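# Clamp the master-width blank in the vise against the stops

## Task

Pick out the plain metal blank whose width equals that of the dark setting master, then set it in the vise resting on both low parallel bars between the jaws. The bars are loose and must still be standing upright at the end. The blank must sit flush against the fixed jaw (the end block that has no hoses) and also flush against the work stop (the short rod between the jaws). Neither the setting master nor any other blank may be left obviously tipped over.

## Robot and tools

Robot: one custom six-joint arm with a parallel two-finger gripper and a wrist camera. The upper arm is 428 mm and the forearm 505 mm, and the forearm sits 150 mm off the elbow axis. Its root is at (0, 0, 0.091) m in the scene frame and is tilted by quat_wxyz (0.961, 0.218, 0.172, -0.001). Joint positions are listed from base to tip: waist, shoulder, elbow, forearm roll, wrist pitch, wrist roll, then the gripper opening in metres.

Frame: every pose, velocity and target is in the scene frame. Its origin is on the table top under the base, +z is up, and +y is to the left when you face along +x. The reported hand pose can be off by a few centimetres, more so at long reach. end_effector_position is the pinch point between the closed finger pads, about 2 cm behind the fingertips. The fingers point along the gripper's +z axis and open and close along its y axis. When the fingers close, the tips move about 10 mm further along +z.

Row format: a single list of 8 numbers, [x, y, z, qw, qx, qy, qz, opening].
- x, y, z: absolute target position of the pinch point, in metres, in the scene frame.
- qw, qx, qy, qz: absolute orientation, w first.
- opening: from -1 (closed) to +1 (fully open, 0.084 m). This is a command, not an offset. Sending 0 means half open, so to leave the fingers unchanged, repeat the present command. To hold a part, command an opening well below grip_measured; the further below, the harder the squeeze, up to about 24 N per pad.

execute_actions(actions, cameras): actions is a list of actions. Each action is a table of 1 to 15 rows, one row per control step of 1/30 s. A table with fewer than 15 rows keeps its last row for the remaining steps. An action is refused if its target lies more than 0.6 m from the gripper's current position along any gripper axis. If the first action fails that check against the last reported state, the whole call is refused. An empty actions list just returns the state and images. Repeat the quaternion in every row to hold an orientation.

Each control step, the controller clips the commanded pose to within 70 mm and 16 degrees of the measured pose. It then moves toward it, giving position priority. So one action may stop short; the Hand target line shows where the arm is actually headed, and you send the rest next time.

move(target, speed, blend, opening_speed, blocking, cameras): drives the gripper in a straight line from its Hand target.
- target: one row, or a list of up to 15 rows. These are absolute poses with no 0.6 m limit, and the whole list has 10 s in total.
- speed: in m/s, from 0.002 to 1 (default 0.25); turning speed is capped at twice this value in rad/s. Give one value, or one per target.
- blend: corner rounding in metres (default 0).
- opening_speed: finger speed per second on the -1..1 scale, at least 0.2.
- blocking=false: returns after about 0.5 s while the move keeps running. A new move takes over from a running one.

The path ignores obstacles, and the arm lags behind it, more so when moving fast. The result adds a move: line. done means at rest within 3 mm and 2 degrees of the target. Other endings include off_target, moving, held and fault. Neither done nor off_target tells you whether the gripper is touching something. limits=paced means the pose was clipped; limits=held means some steps were withheld. Do not route paths close to the arm's base, because the shoulder posture can flip.

Other tools:
- wait(seconds, 0 to 10): lets the scene run with the last command held.
- stop(): brakes a running move to rest.
- zoom_image(camera, region=[x0,y0,x1,y1]): gives a closer look at the latest image. The region is at most 504x504 px.
- show_instructions(): shows the reference job sheet.
- clear_fault(): needed after a reported torque fault.
- read_manual(section): returns licence texts only.
- finished_scene(scene): ends the scene for good.

Cameras: cam_head_left, cam_head_right, cam_high, cam_low and cam_wrist, all 672x504. The Wrist depth line is a 7x7 grid of median depths in mm, read top-left first with rows separated by " / ". Valid readings run from 195 to 3000 mm; "-" means no valid reading, and transparent things are not seen.

Result lines: pose and velocities; Joint positions; joint torques (whole drive output, sign toward increasing joint angle, noisy and offset); grip_measured; Tool commands; Hand target; and step readings after execute_actions. "within noise" means the arm is still.

Things to avoid:
- Hitting or pushing hard. A fast approach or a target well beyond the contact point presses harder, and a blocked arm keeps pushing.
- Contact torque over the load limits (N m: waist 55.2, shoulder 55.2, elbow 46, forearm roll 24.8, wrist pitch 14.9, wrist roll 16.3). This causes a torque fault, as does a motor held at its torque limit for 1 s.
- Motor heat from long holds, stretched poses or pushing against something. A MOTOR HOT line appears at 65 °C, and at 80 °C the brakes lock for 30 to 60 s or more.
- Dropping the blank, letting go of it while it is still moving, knocking over the loose parallel bars, the master or the other blanks, and anything leaving the table.

An occasional outside nudge may move a loose object. While you think, the scene keeps running.

Each tool is called after "Emit:" as name(argument=value, ...) on one line, values as JSON.

Reference images:

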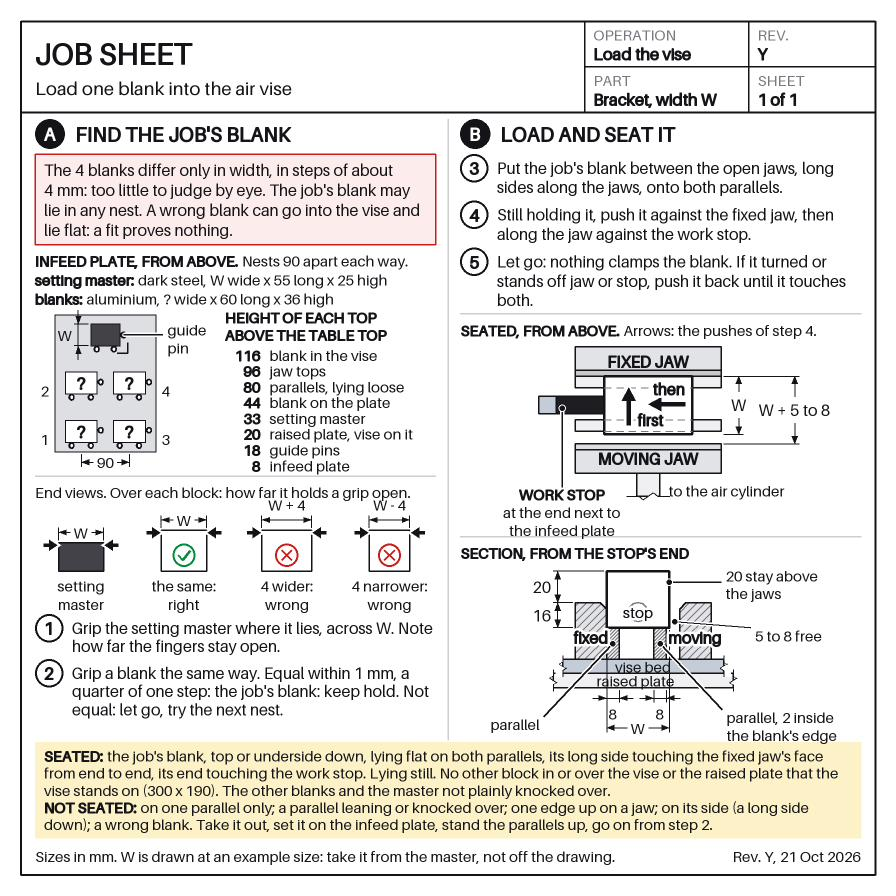

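## Session

Emit:
execute_actions(actions=[])

Scene clock: 0.00 s.
end_effector_position=(+0.2762, +0.1545, +0.2006) grip_measured=+1.00 end_effector_quat_wxyz=(-0.402, +0.800, +0.440, -0.068)
Joint positions: [0.509 -0.054 -0.358 0.682 -0.444 -1.139 0.084]
Joint velocities: within noise
Joint torques (N m): no reading
Wrist depth (mm): [2893 2804 2202 1864 1562 1346 1211 / - 2617 2118 1788 1506 1325 1240 / - 2462 2011 1683 1442 1330 342 / 2727 2338 1922 1651 1480 368 337 / 2673 2181 1842 1621 406 365 329 / 2690 2084 1818 457 405 355 319 / 2500 2086 499 442 392 347 312]
Hand target: +0.2762, +0.1545, +0.2006; -0.402, +0.800, +0.440, -0.068
Tool commands: gripper/opening=+1.0

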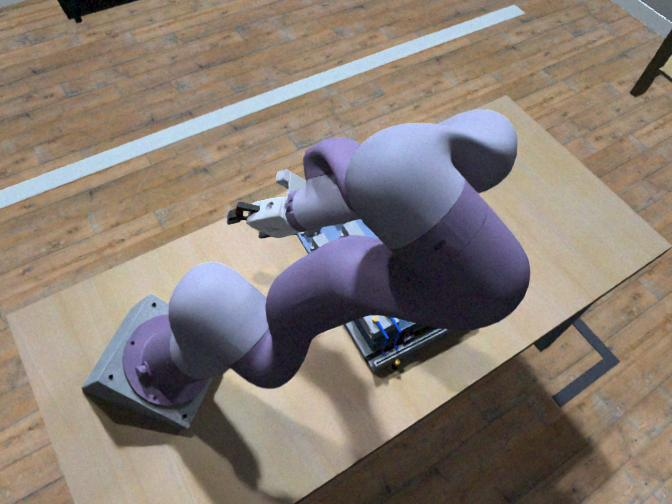

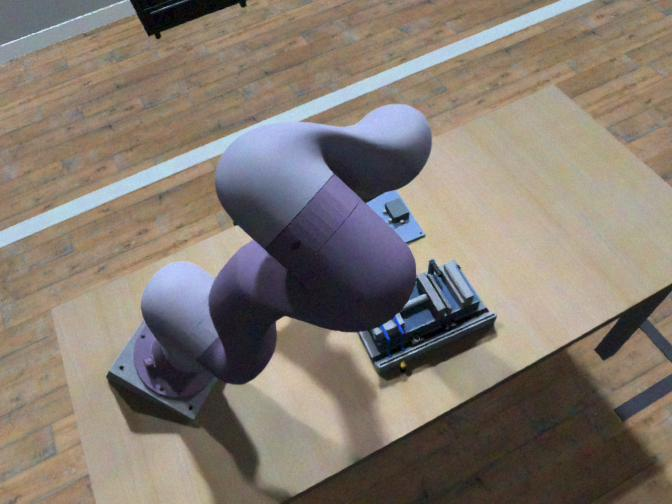

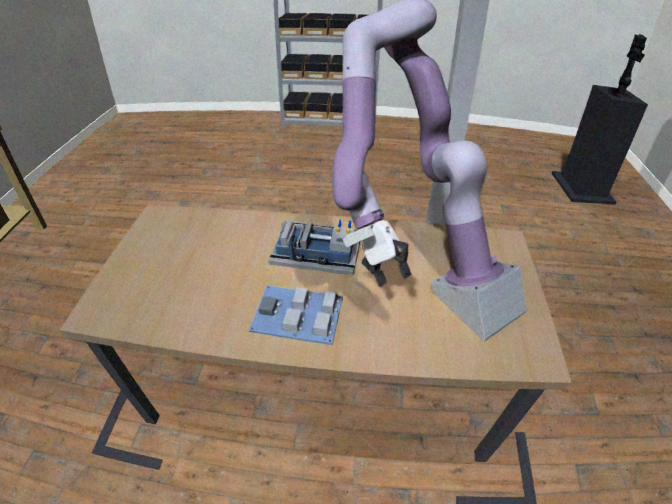

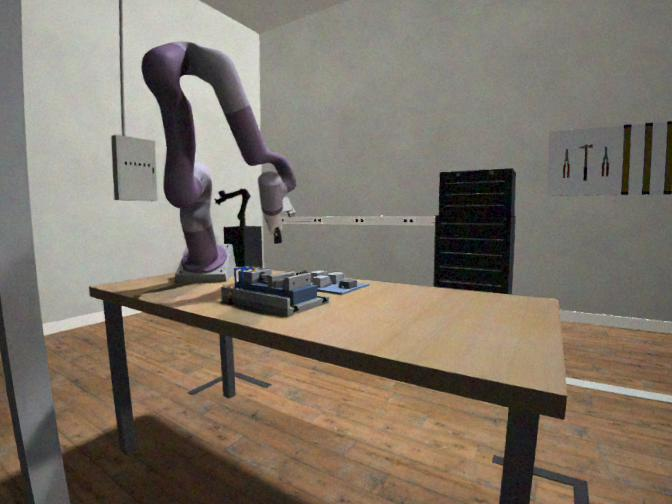

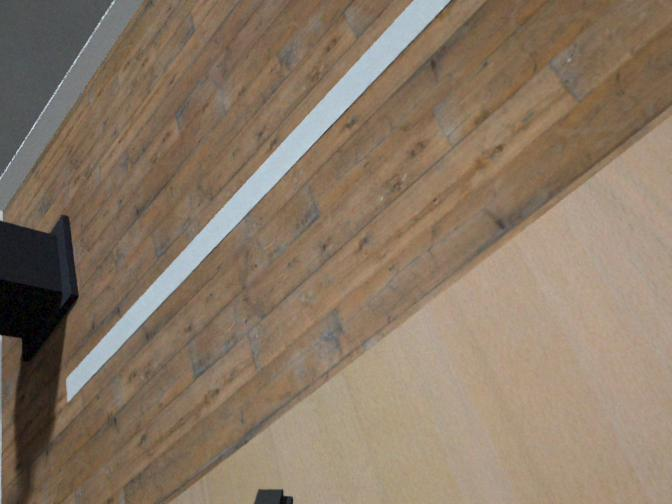

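Emit:
zoom_image(camera="cam_high", region=[230, 190, 430, 360])

Emit:
zoom_image(camera="cam_head_right", region=[320, 170, 520, 390])

Emit:
zoom_image(camera="cam_low", region=[200, 240, 400, 330])

Scaled by 2.520 from the camera's 672x504 image, which has a finer 960x720 frame.

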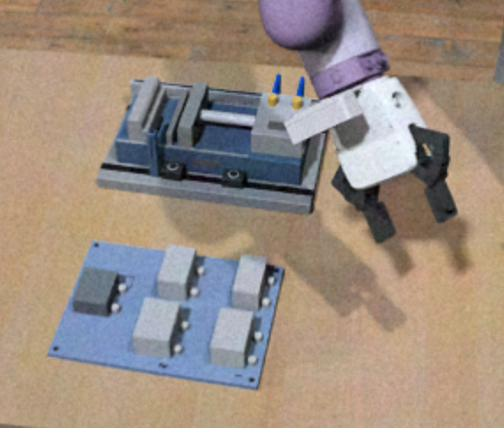

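Scaled by 2.291 from the camera's 672x504 image, which has a finer 960x720 frame.

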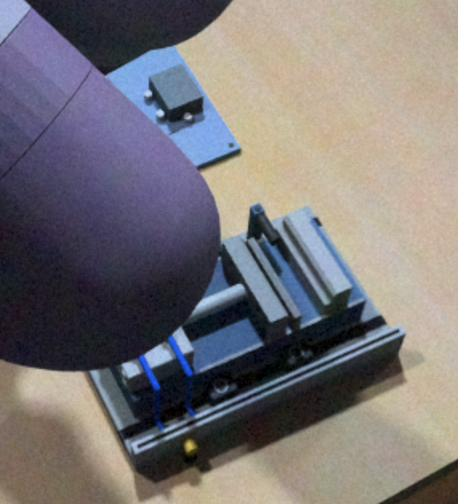

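Scaled by 2.520 from the camera's 672x504 image, which has a finer 960x720 frame.

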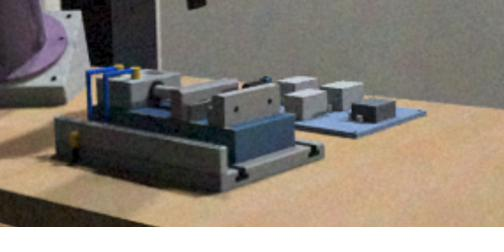

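Emit:
move(target=[0.48, 0.12, 0.42, 0.0, 0.7071, 0.7071, 0.0, 1.0], speed=0.25, cameras=["all"])

Scene clock: 116.93 s.
end_effector_position=(+0.4800, +0.1200, +0.4200) grip_measured=+1.00 end_effector_quat_wxyz=(+0.000, +0.707, +0.707, +0.000)
Joint positions: [0.958 0.04 -0.856 -0.594 -1.149 -0.297 0.084]
Joint torques (N m): [14.17 -0.75 -36.48 -0.79 -2.61 -1.35]
Wrist depth (mm): [1290 1298 1298 1280 1293 1287 1298 / 548 548 549 549 549 550 548 / 551 551 550 541 541 549 550 / 552 551 551 542 544 543 549 / 553 552 552 542 542 543 552 / 552 551 552 552 544 544 551 / 555 554 554 552 554 553 553]
Hand target: +0.4800, +0.1200, +0.4200; +0.000, +0.707, +0.707, +0.000
Off the commanded pose: 0.000 m, 0 deg.
move: done

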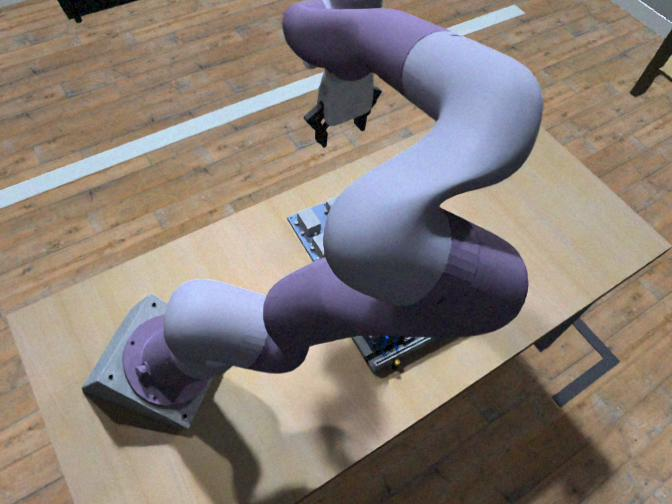

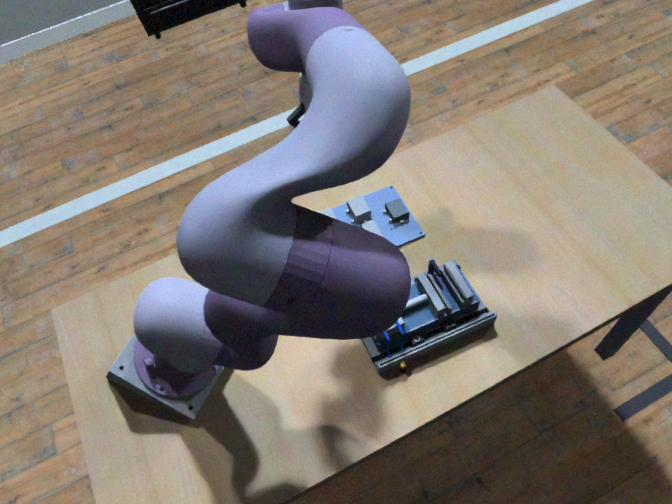

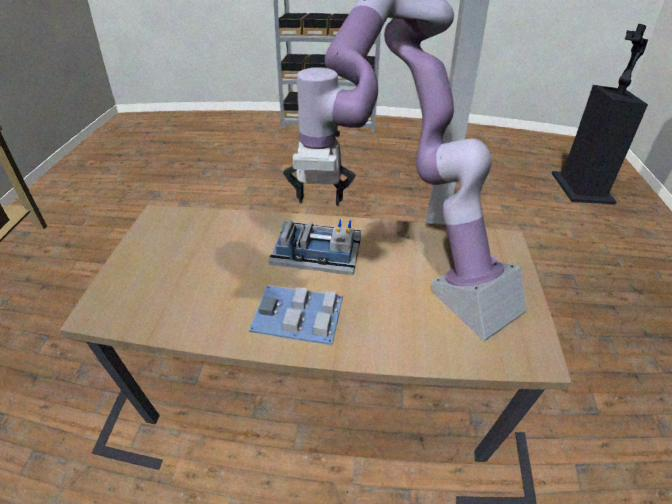

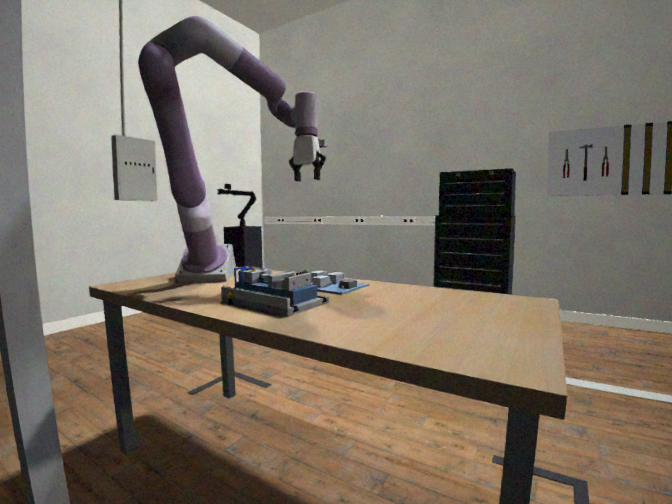

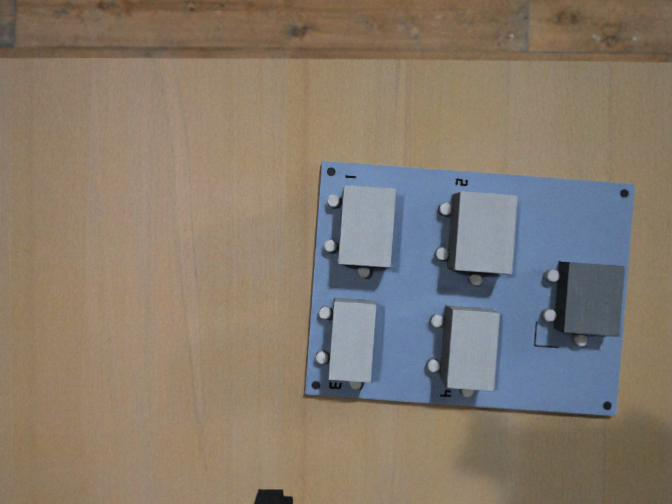

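Emit:
zoom_image(camera="cam_wrist", region=[300, 150, 650, 420])

Scaled by 1.440 from the camera's 672x504 image, which has a finer 960x720 frame.

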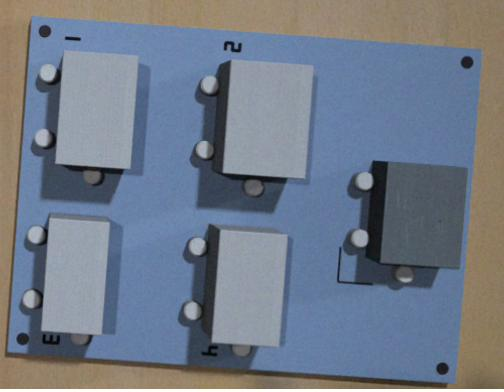

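Emit:
zoom_image(camera="cam_wrist", region=[540, 250, 640, 350])

Emit:
zoom_image(camera="cam_wrist", region=[434, 180, 534, 280])

Emit:
zoom_image(camera="cam_wrist", region=[320, 175, 420, 275])

Emit:
zoom_image(camera="cam_wrist", region=[420, 295, 520, 395])

Emit:
zoom_image(camera="cam_wrist", region=[310, 290, 410, 390])

Scaled by 5.040 from the camera's 672x504 image, which has a finer 960x720 frame.

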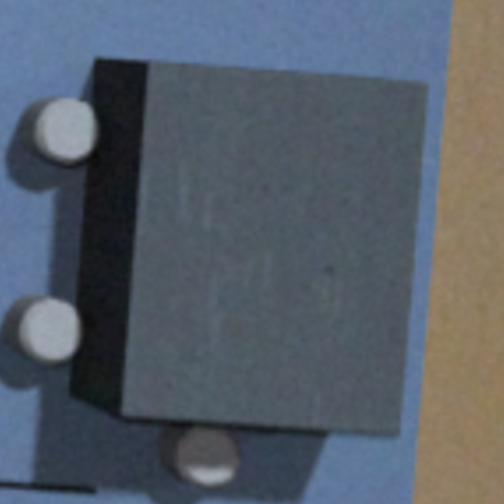

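Scaled by 5.040 from the camera's 672x504 image, which has a finer 960x720 frame.

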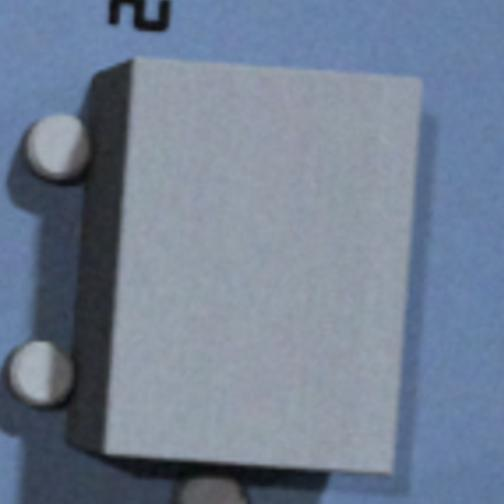

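Scaled by 5.040 from the camera's 672x504 image, which has a finer 960x720 frame.

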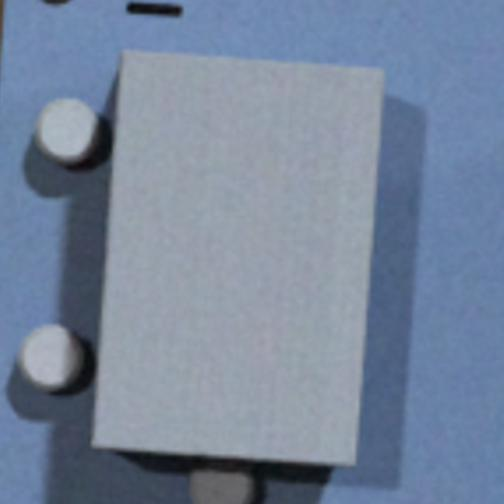

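Scaled by 5.040 from the camera's 672x504 image, which has a finer 960x720 frame.

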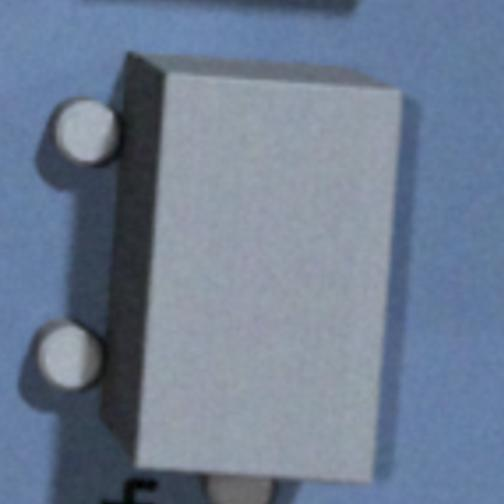

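Scaled by 5.040 from the camera's 672x504 image, which has a finer 960x720 frame.

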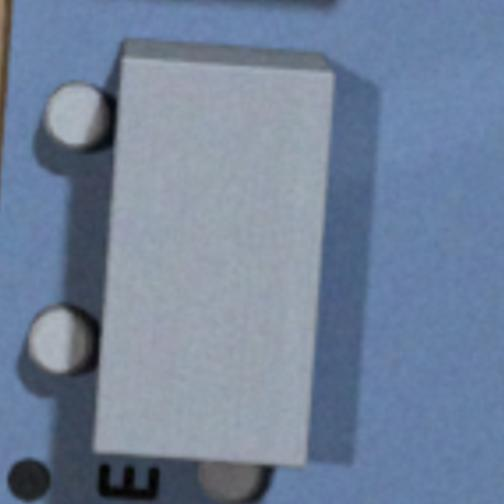

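Emit:
move(target=[0.62, -0.14, 0.42, 0.0, 0.7071, 0.7071, 0.0, 1.0], speed=0.25, cameras=["all"])

Scene clock: 223.87 s.
end_effector_position=(+0.6200, -0.1400, +0.4200) grip_measured=+1.00 end_effector_quat_wxyz=(+0.000, +0.707, +0.707, +0.000)
Joint positions: [0.397 0.26 -0.967 -0.601 -1.138 -0.942 0.084]
Joint torques (N m): [0.03 3.93 -36.17 2.03 2.69 -1.36]
Wrist depth (mm): [548 548 542 540 538 547 547 / 550 549 550 549 548 548 548 / 550 551 549 549 550 550 548 / 551 491 527 515 530 549 551 / 554 455 491 491 492 552 551 / 553 518 492 491 493 552 551 / 554 554 552 532 533 554 552]
Hand target: +0.6200, -0.1400, +0.4200; +0.000, +0.707, +0.707, +0.000
Off the commanded pose: 0.000 m, 0 deg.
move: done

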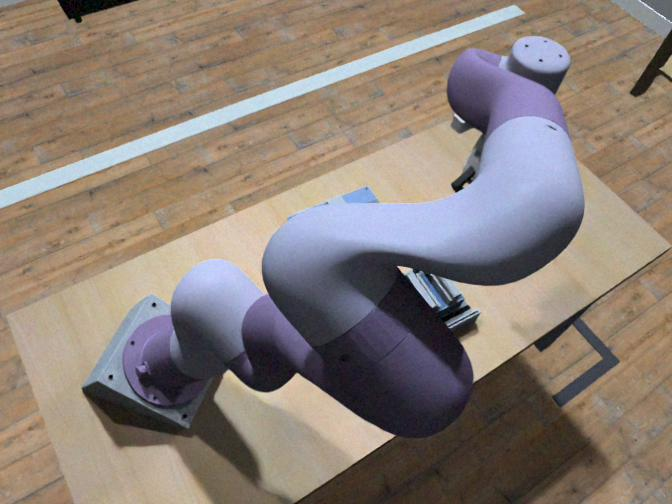

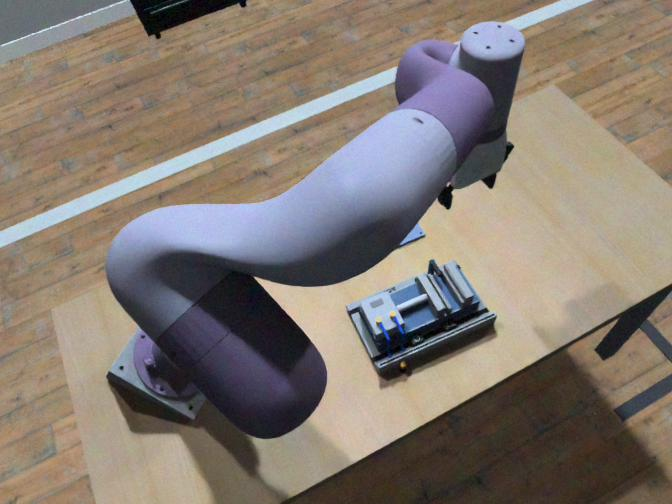

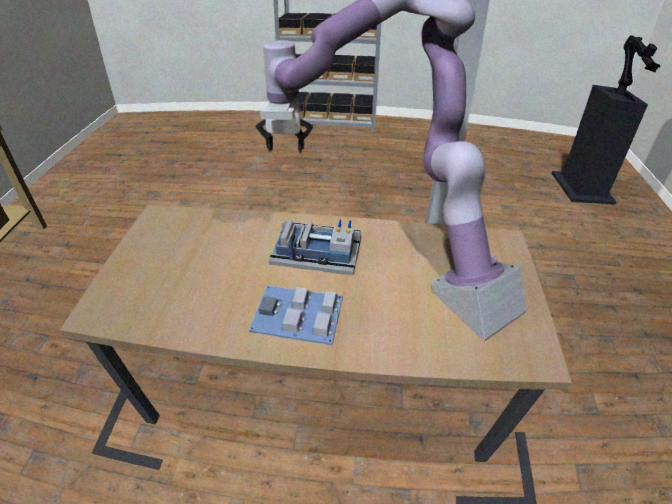

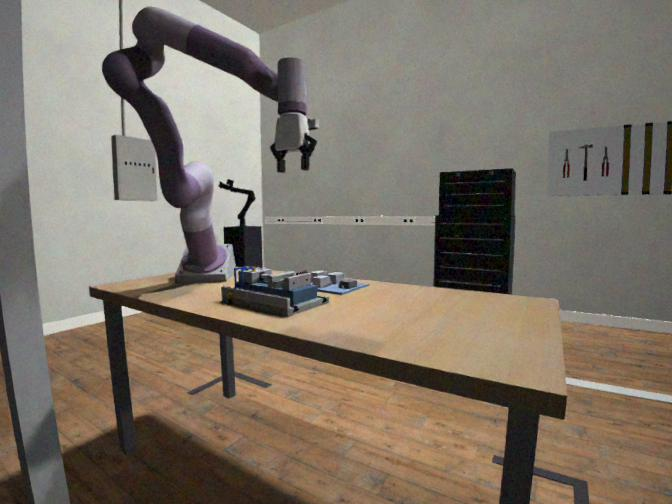

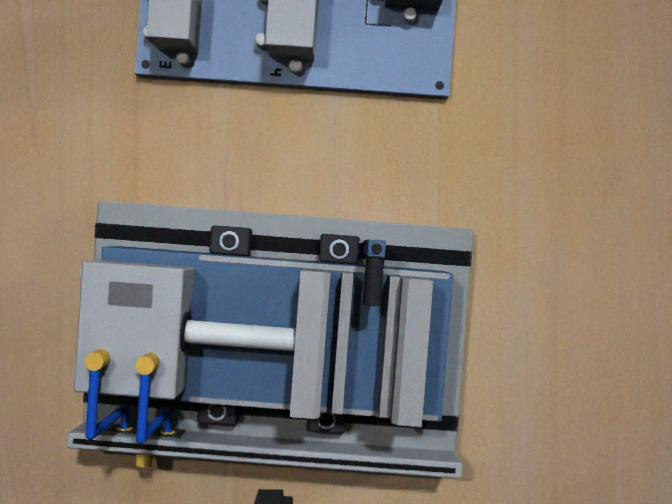

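Emit:
zoom_image(camera="cam_wrist", region=[280, 220, 480, 440])

Emit:
zoom_image(camera="cam_wrist", region=[60, 190, 490, 490])

Scaled by 2.291 from the camera's 672x504 image, which has a finer 960x720 frame.

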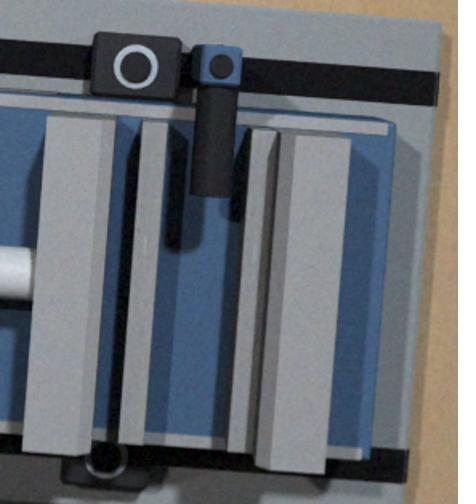

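Scaled by 1.172 from the camera's 672x504 image, which has a finer 960x720 frame.

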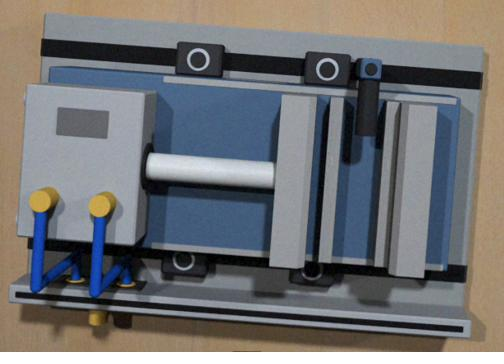

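Emit:
move(target=[0.56, 0.196, 0.20, 0.0, 0.7325, 0.6807, 0.0, 1.0], speed=0.25, cameras=["cam_wrist", "cam_high"])

Scene clock: 366.77 s.
end_effector_position=(+0.5600, +0.1960, +0.2000) grip_measured=+1.00 end_effector_quat_wxyz=(+0.000, +0.733, +0.681, +0.000)
Joint positions: [0.715 -0.413 -0.959 -0.858 -0.78 -0.089 0.084]
Joint torques (N m): [19.74 17 -31.24 -0.62 2.75 1.49]
Wrist depth (mm): [1067 1074 1074 1076 1076 1073 1078 / 1077 1077 329 330 329 329 329 / 330 330 330 330 330 330 329 / 331 331 331 331 330 331 330 / 332 331 322 323 323 323 323 / 332 331 288 324 288 324 323 / 333 332 324 324 324 324 299]
Hand target: +0.5600, +0.1960, +0.2000; +0.000, +0.733, +0.681, +0.000
Off the commanded pose: 0.000 m, 0 deg.
move: done
Images, in order (width x height): cam_high 672x504, cam_wrist 672x504.

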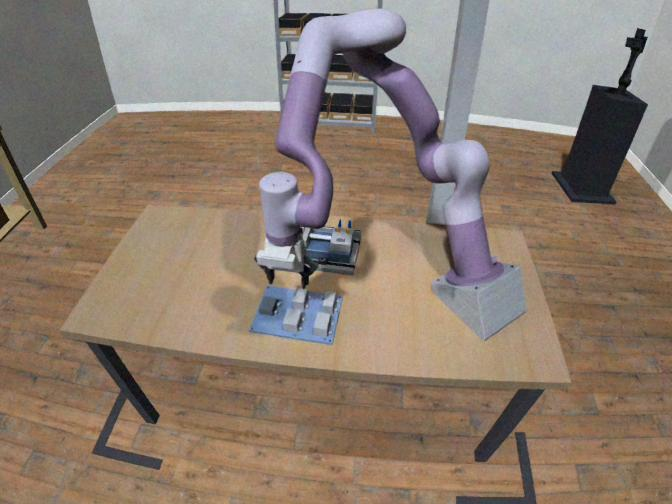

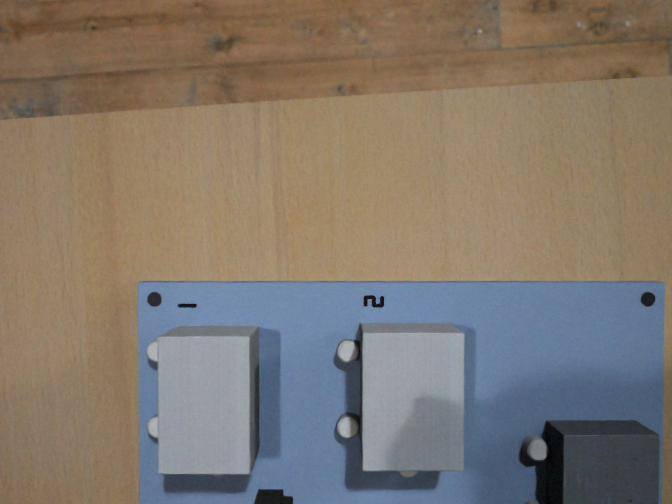

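Emit:
zoom_image(camera="cam_wrist", region=[330, 310, 510, 490])

Scaled by 2.800 from the camera's 672x504 image, which has a finer 960x720 frame.

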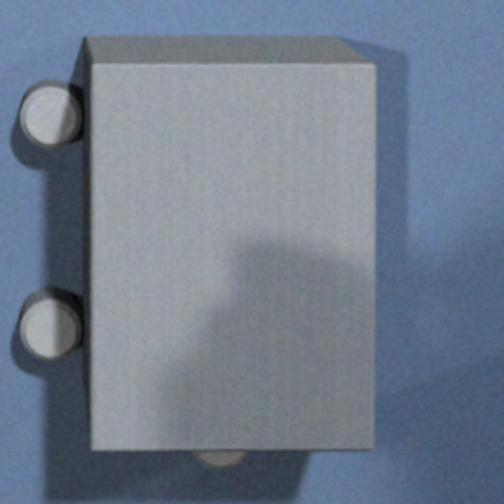

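Emit:
move(target=[[0.563, 0.199, 0.09, 0.0, 0.7325, 0.6807, 0.0, 1.0], [0.563, 0.199, 0.049, 0.0, 0.7325, 0.6807, 0.0, 1.0]], speed=[0.15, 0.04], cameras=["all"])

Scene clock: 396.40 s.
end_effector_position=(+0.5630, +0.1990, +0.0491) grip_measured=+1.00 end_effector_quat_wxyz=(+0.000, +0.733, +0.681, +0.000)
Joint positions: [0.573 -0.659 -0.991 -1.165 -0.616 0.142 0.084]
Joint torques (N m): [11.74 21.35 -24.34 -0.99 2.84 1.31]
Wrist depth (mm): [- - - - - - - / - - - - - - - / - - - - - - - / - - - - - - - / - - - - - - - / - - - - - - - / - - - - - - -]
Hand target: +0.5630, +0.1990, +0.0490; +0.000, +0.733, +0.681, +0.000
Off the commanded pose: 0.000 m, 0 deg.
move: done

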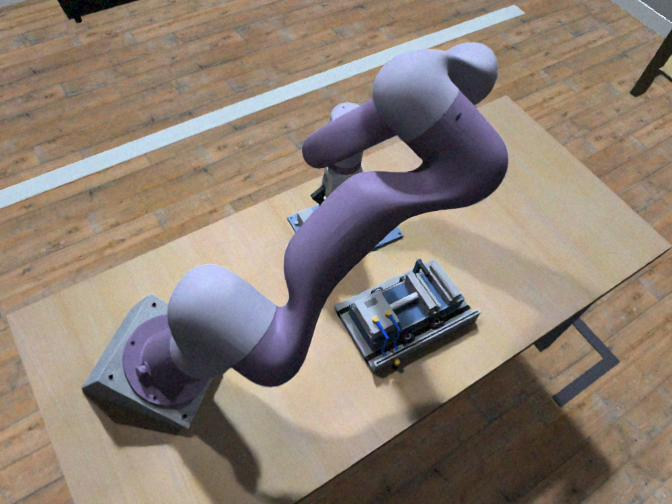

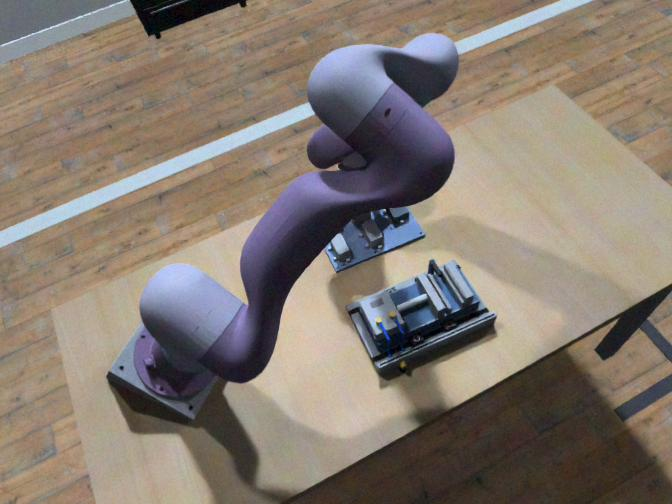

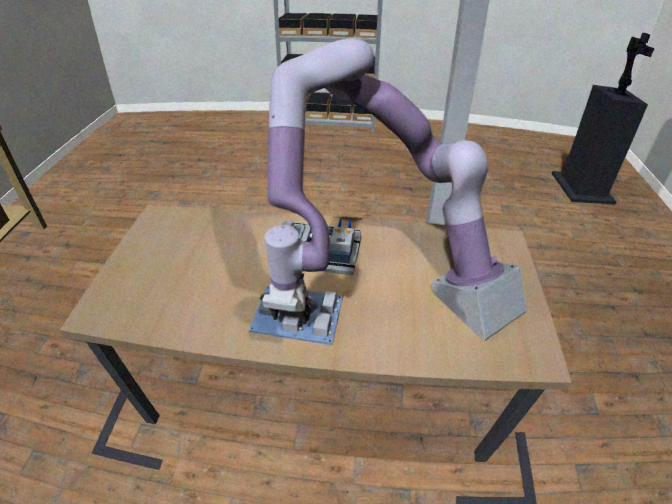

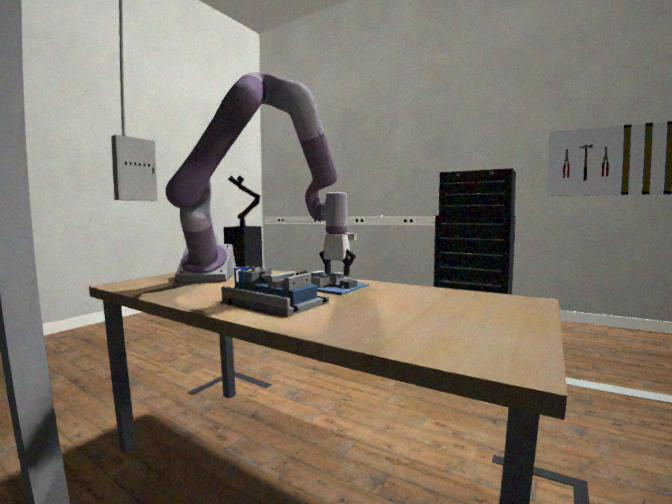

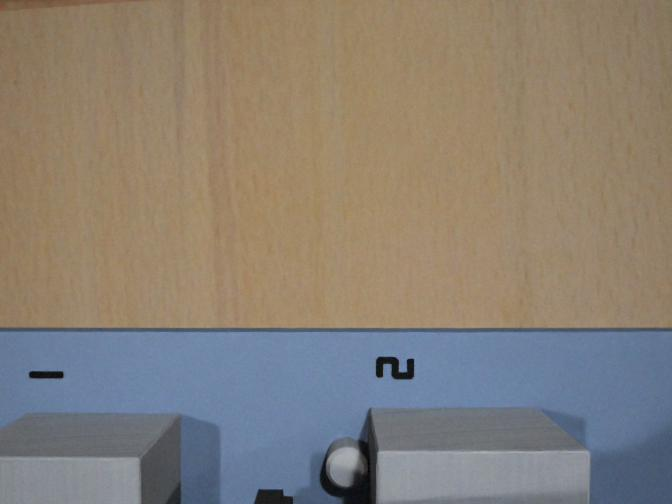

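Emit:
zoom_image(camera="cam_high", region=[240, 220, 360, 350])

Emit:
zoom_image(camera="cam_head_right", region=[310, 180, 440, 280])

Scaled by 3.877 from the camera's 672x504 image, which has a finer 960x720 frame.

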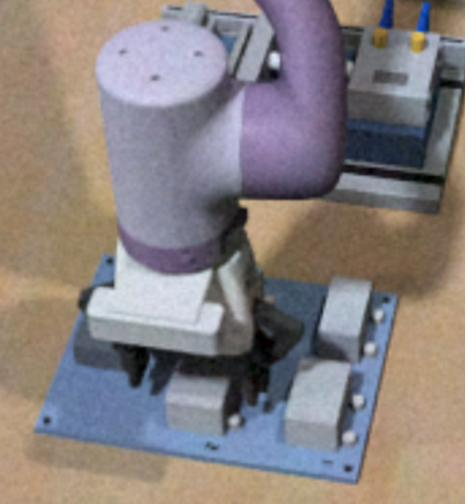

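Scaled by 3.877 from the camera's 672x504 image, which has a finer 960x720 frame.

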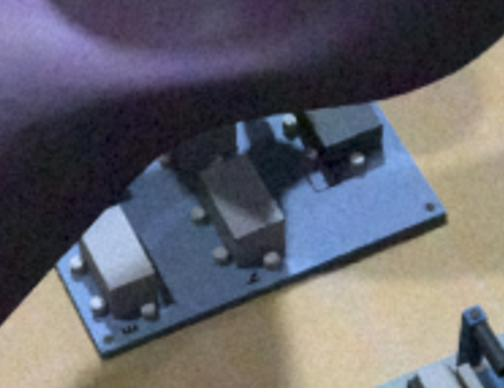

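Emit:
move(target=[0.563, 0.199, 0.049, 0.0, 0.7325, 0.6807, 0.0, -0.4], speed=0.05, opening_speed=0.8, cameras=["cam_wrist"])

Scene clock: 419.80 s.
end_effector_position=(+0.5630, +0.1990, +0.0490) grip_measured=-0.01 end_effector_quat_wxyz=(+0.000, +0.733, +0.681, +0.000)
Joint positions: [0.573 -0.659 -0.991 -1.165 -0.616 0.142 0.044]
Joint torques (N m): [12.09 24.03 -9.55 -0.6 1.54 1.22]
Wrist depth (mm): [- - - - - - - / - - - - - - - / - - - - - - - / - - - - - - - / - - - - - - - / - - - - - - - / - - - - - - -]
Hand target: +0.5630, +0.1990, +0.0490; +0.000, +0.733, +0.681, +0.000
Off the commanded pose: 0.000 m, 0 deg.
move: done
Images, in order (width x height): cam_wrist 672x504.

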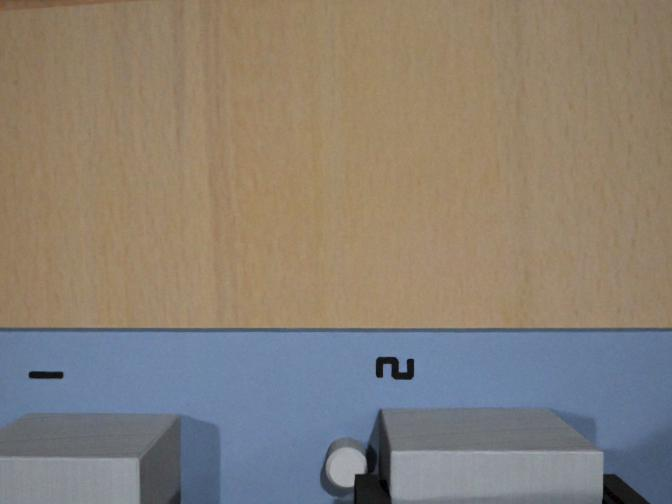

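Emit:
move(target=[[0.563, 0.199, 0.049, 0.0, 0.7325, 0.6807, 0.0, 1.0], [0.563, 0.199, 0.20, 0.0, 0.7325, 0.6807, 0.0, 1.0]], speed=0.15, opening_speed=1.0, cameras=["cam_wrist"])

Emit:
zoom_image(camera="cam_wrist", region=[330, 310, 510, 490])

Scene clock: 434.07 s.
end_effector_position=(+0.5630, +0.1990, +0.1999) grip_measured=+1.00 end_effector_quat_wxyz=(+0.000, +0.733, +0.681, +0.000)
Joint positions: [0.715 -0.422 -0.97 -0.856 -0.782 -0.091 0.084]
Joint torques (N m): [20.14 41.92 -30.68 1.94 -2.63 -1.33]
Wrist depth (mm): [1073 1075 1075 1075 1070 1077 1074 / 1073 1073 1078 329 329 329 329 / 330 330 330 329 329 330 329 / 329 330 331 330 330 330 330 / 331 323 323 322 323 322 323 / 331 323 287 324 288 323 323 / 332 324 315 324 323 311 298]
Hand target: +0.5630, +0.1990, +0.2000; +0.000, +0.733, +0.681, +0.000
Off the commanded pose: 0.000 m, 0 deg.
move: done
Images, in order (width x height): cam_wrist 672x504.

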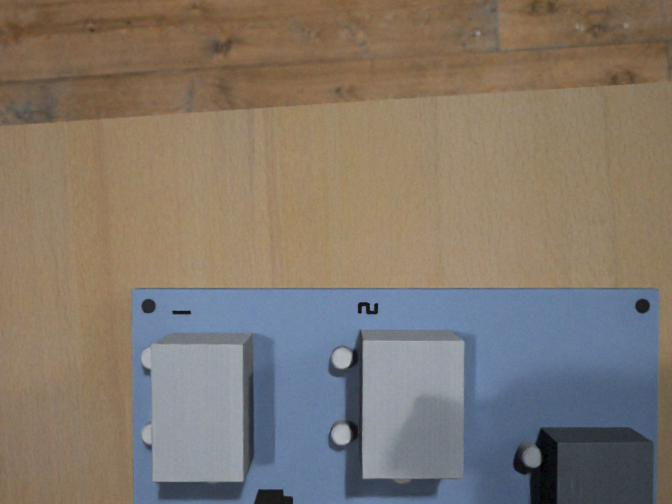

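Scaled by 2.800 from the camera's 672x504 image, which has a finer 960x720 frame.

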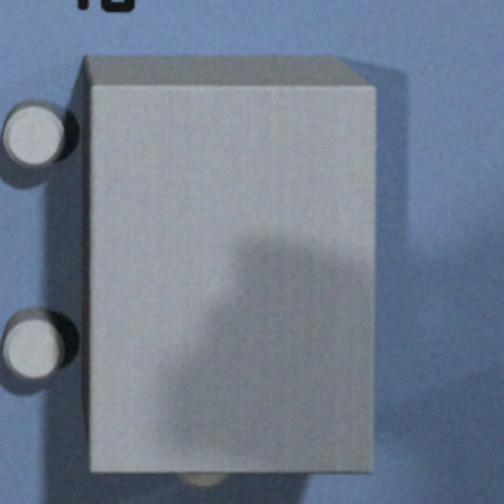

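Emit:
move(target=[[0.563, 0.199, 0.08, 0.0, 0.7325, 0.6807, 0.0, 1.0], [0.563, 0.199, 0.049, 0.0, 0.7325, 0.6807, 0.0, 1.0], [0.563, 0.199, 0.049, 0.0, 0.7325, 0.6807, 0.0, -0.6]], speed=[0.2, 0.05, 0.05], opening_speed=1.0, cameras=["cam_wrist", "cam_high", "cam_low"])

Scene clock: 493.00 s.
end_effector_position=(+0.5630, +0.1990, +0.0490) grip_measured=-0.01 end_effector_quat_wxyz=(+0.000, +0.733, +0.681, +0.000)
Joint positions: [0.573 -0.659 -0.991 -1.165 -0.616 0.142 0.044]
Joint torques (N m): [11.53 21.95 -18.49 -0.88 2.24 1.24]
Wrist depth (mm): [- - - - - - - / - - - - - - - / - - - - - - - / - - - - - - - / - - - - - - - / - - - - - - - / - - - - - - -]
Hand target: +0.5630, +0.1990, +0.0490; +0.000, +0.733, +0.681, +0.000
Off the commanded pose: 0.000 m, 0 deg.
move: done
Images, in order (width x height): cam_high 672x504, cam_low 672x504, cam_wrist 672x504.

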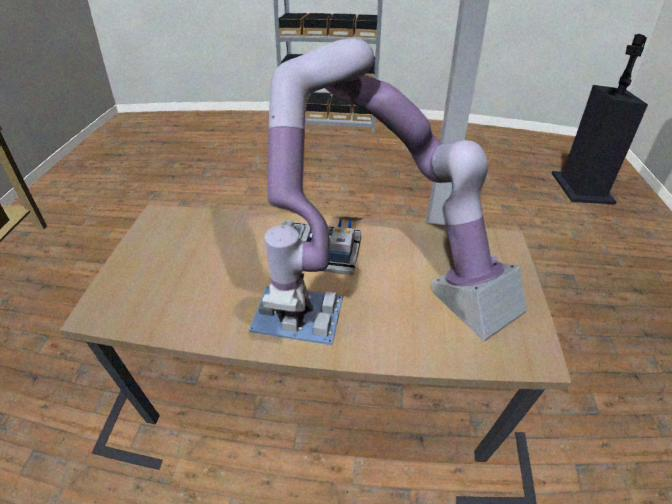

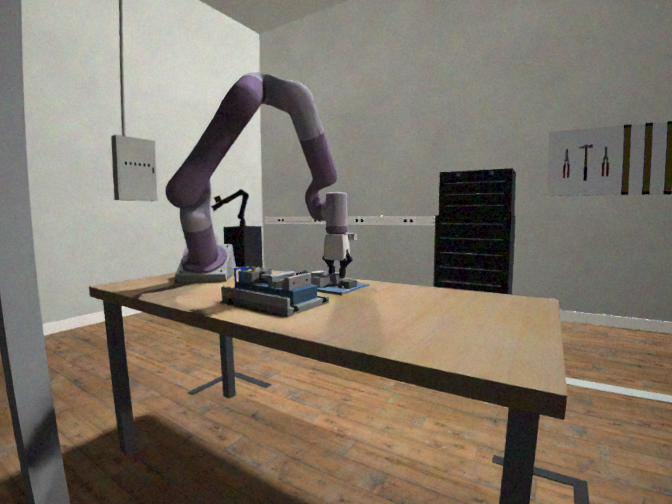

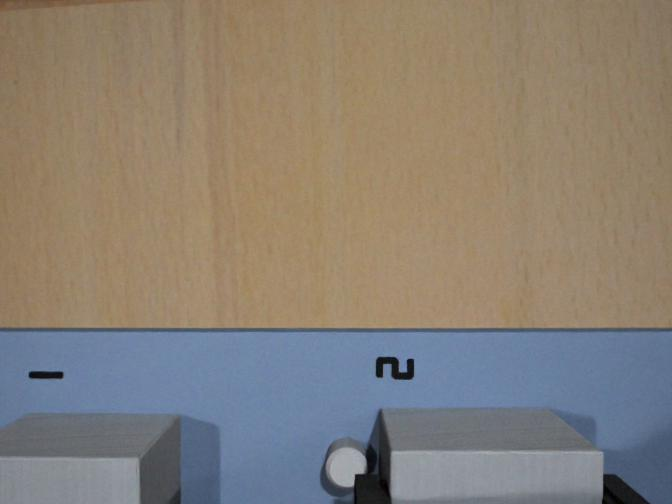

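Emit:
zoom_image(camera="cam_high", region=[245, 270, 345, 345])

Emit:
zoom_image(camera="cam_low", region=[300, 230, 380, 300])

Emit:
zoom_image(camera="cam_wrist", region=[310, 380, 660, 504])

Scaled by 5.040 from the camera's 672x504 image, which has a finer 960x720 frame.

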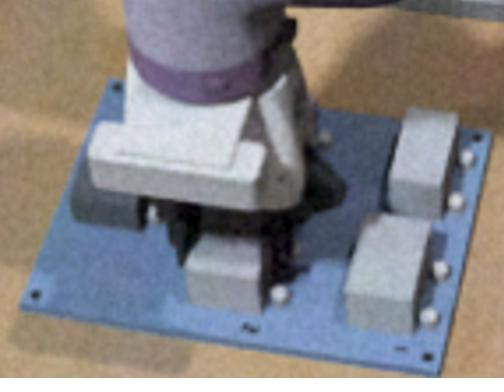

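Scaled by 6.300 from the camera's 672x504 image, which has a finer 960x720 frame.

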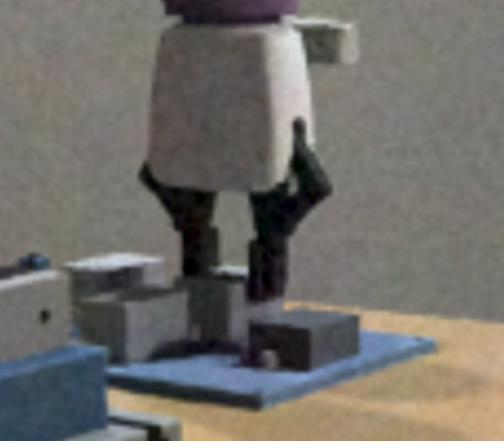

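Scaled by 1.440 from the camera's 672x504 image, which has a finer 960x720 frame.

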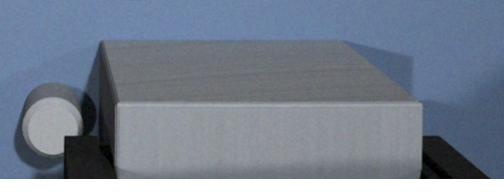

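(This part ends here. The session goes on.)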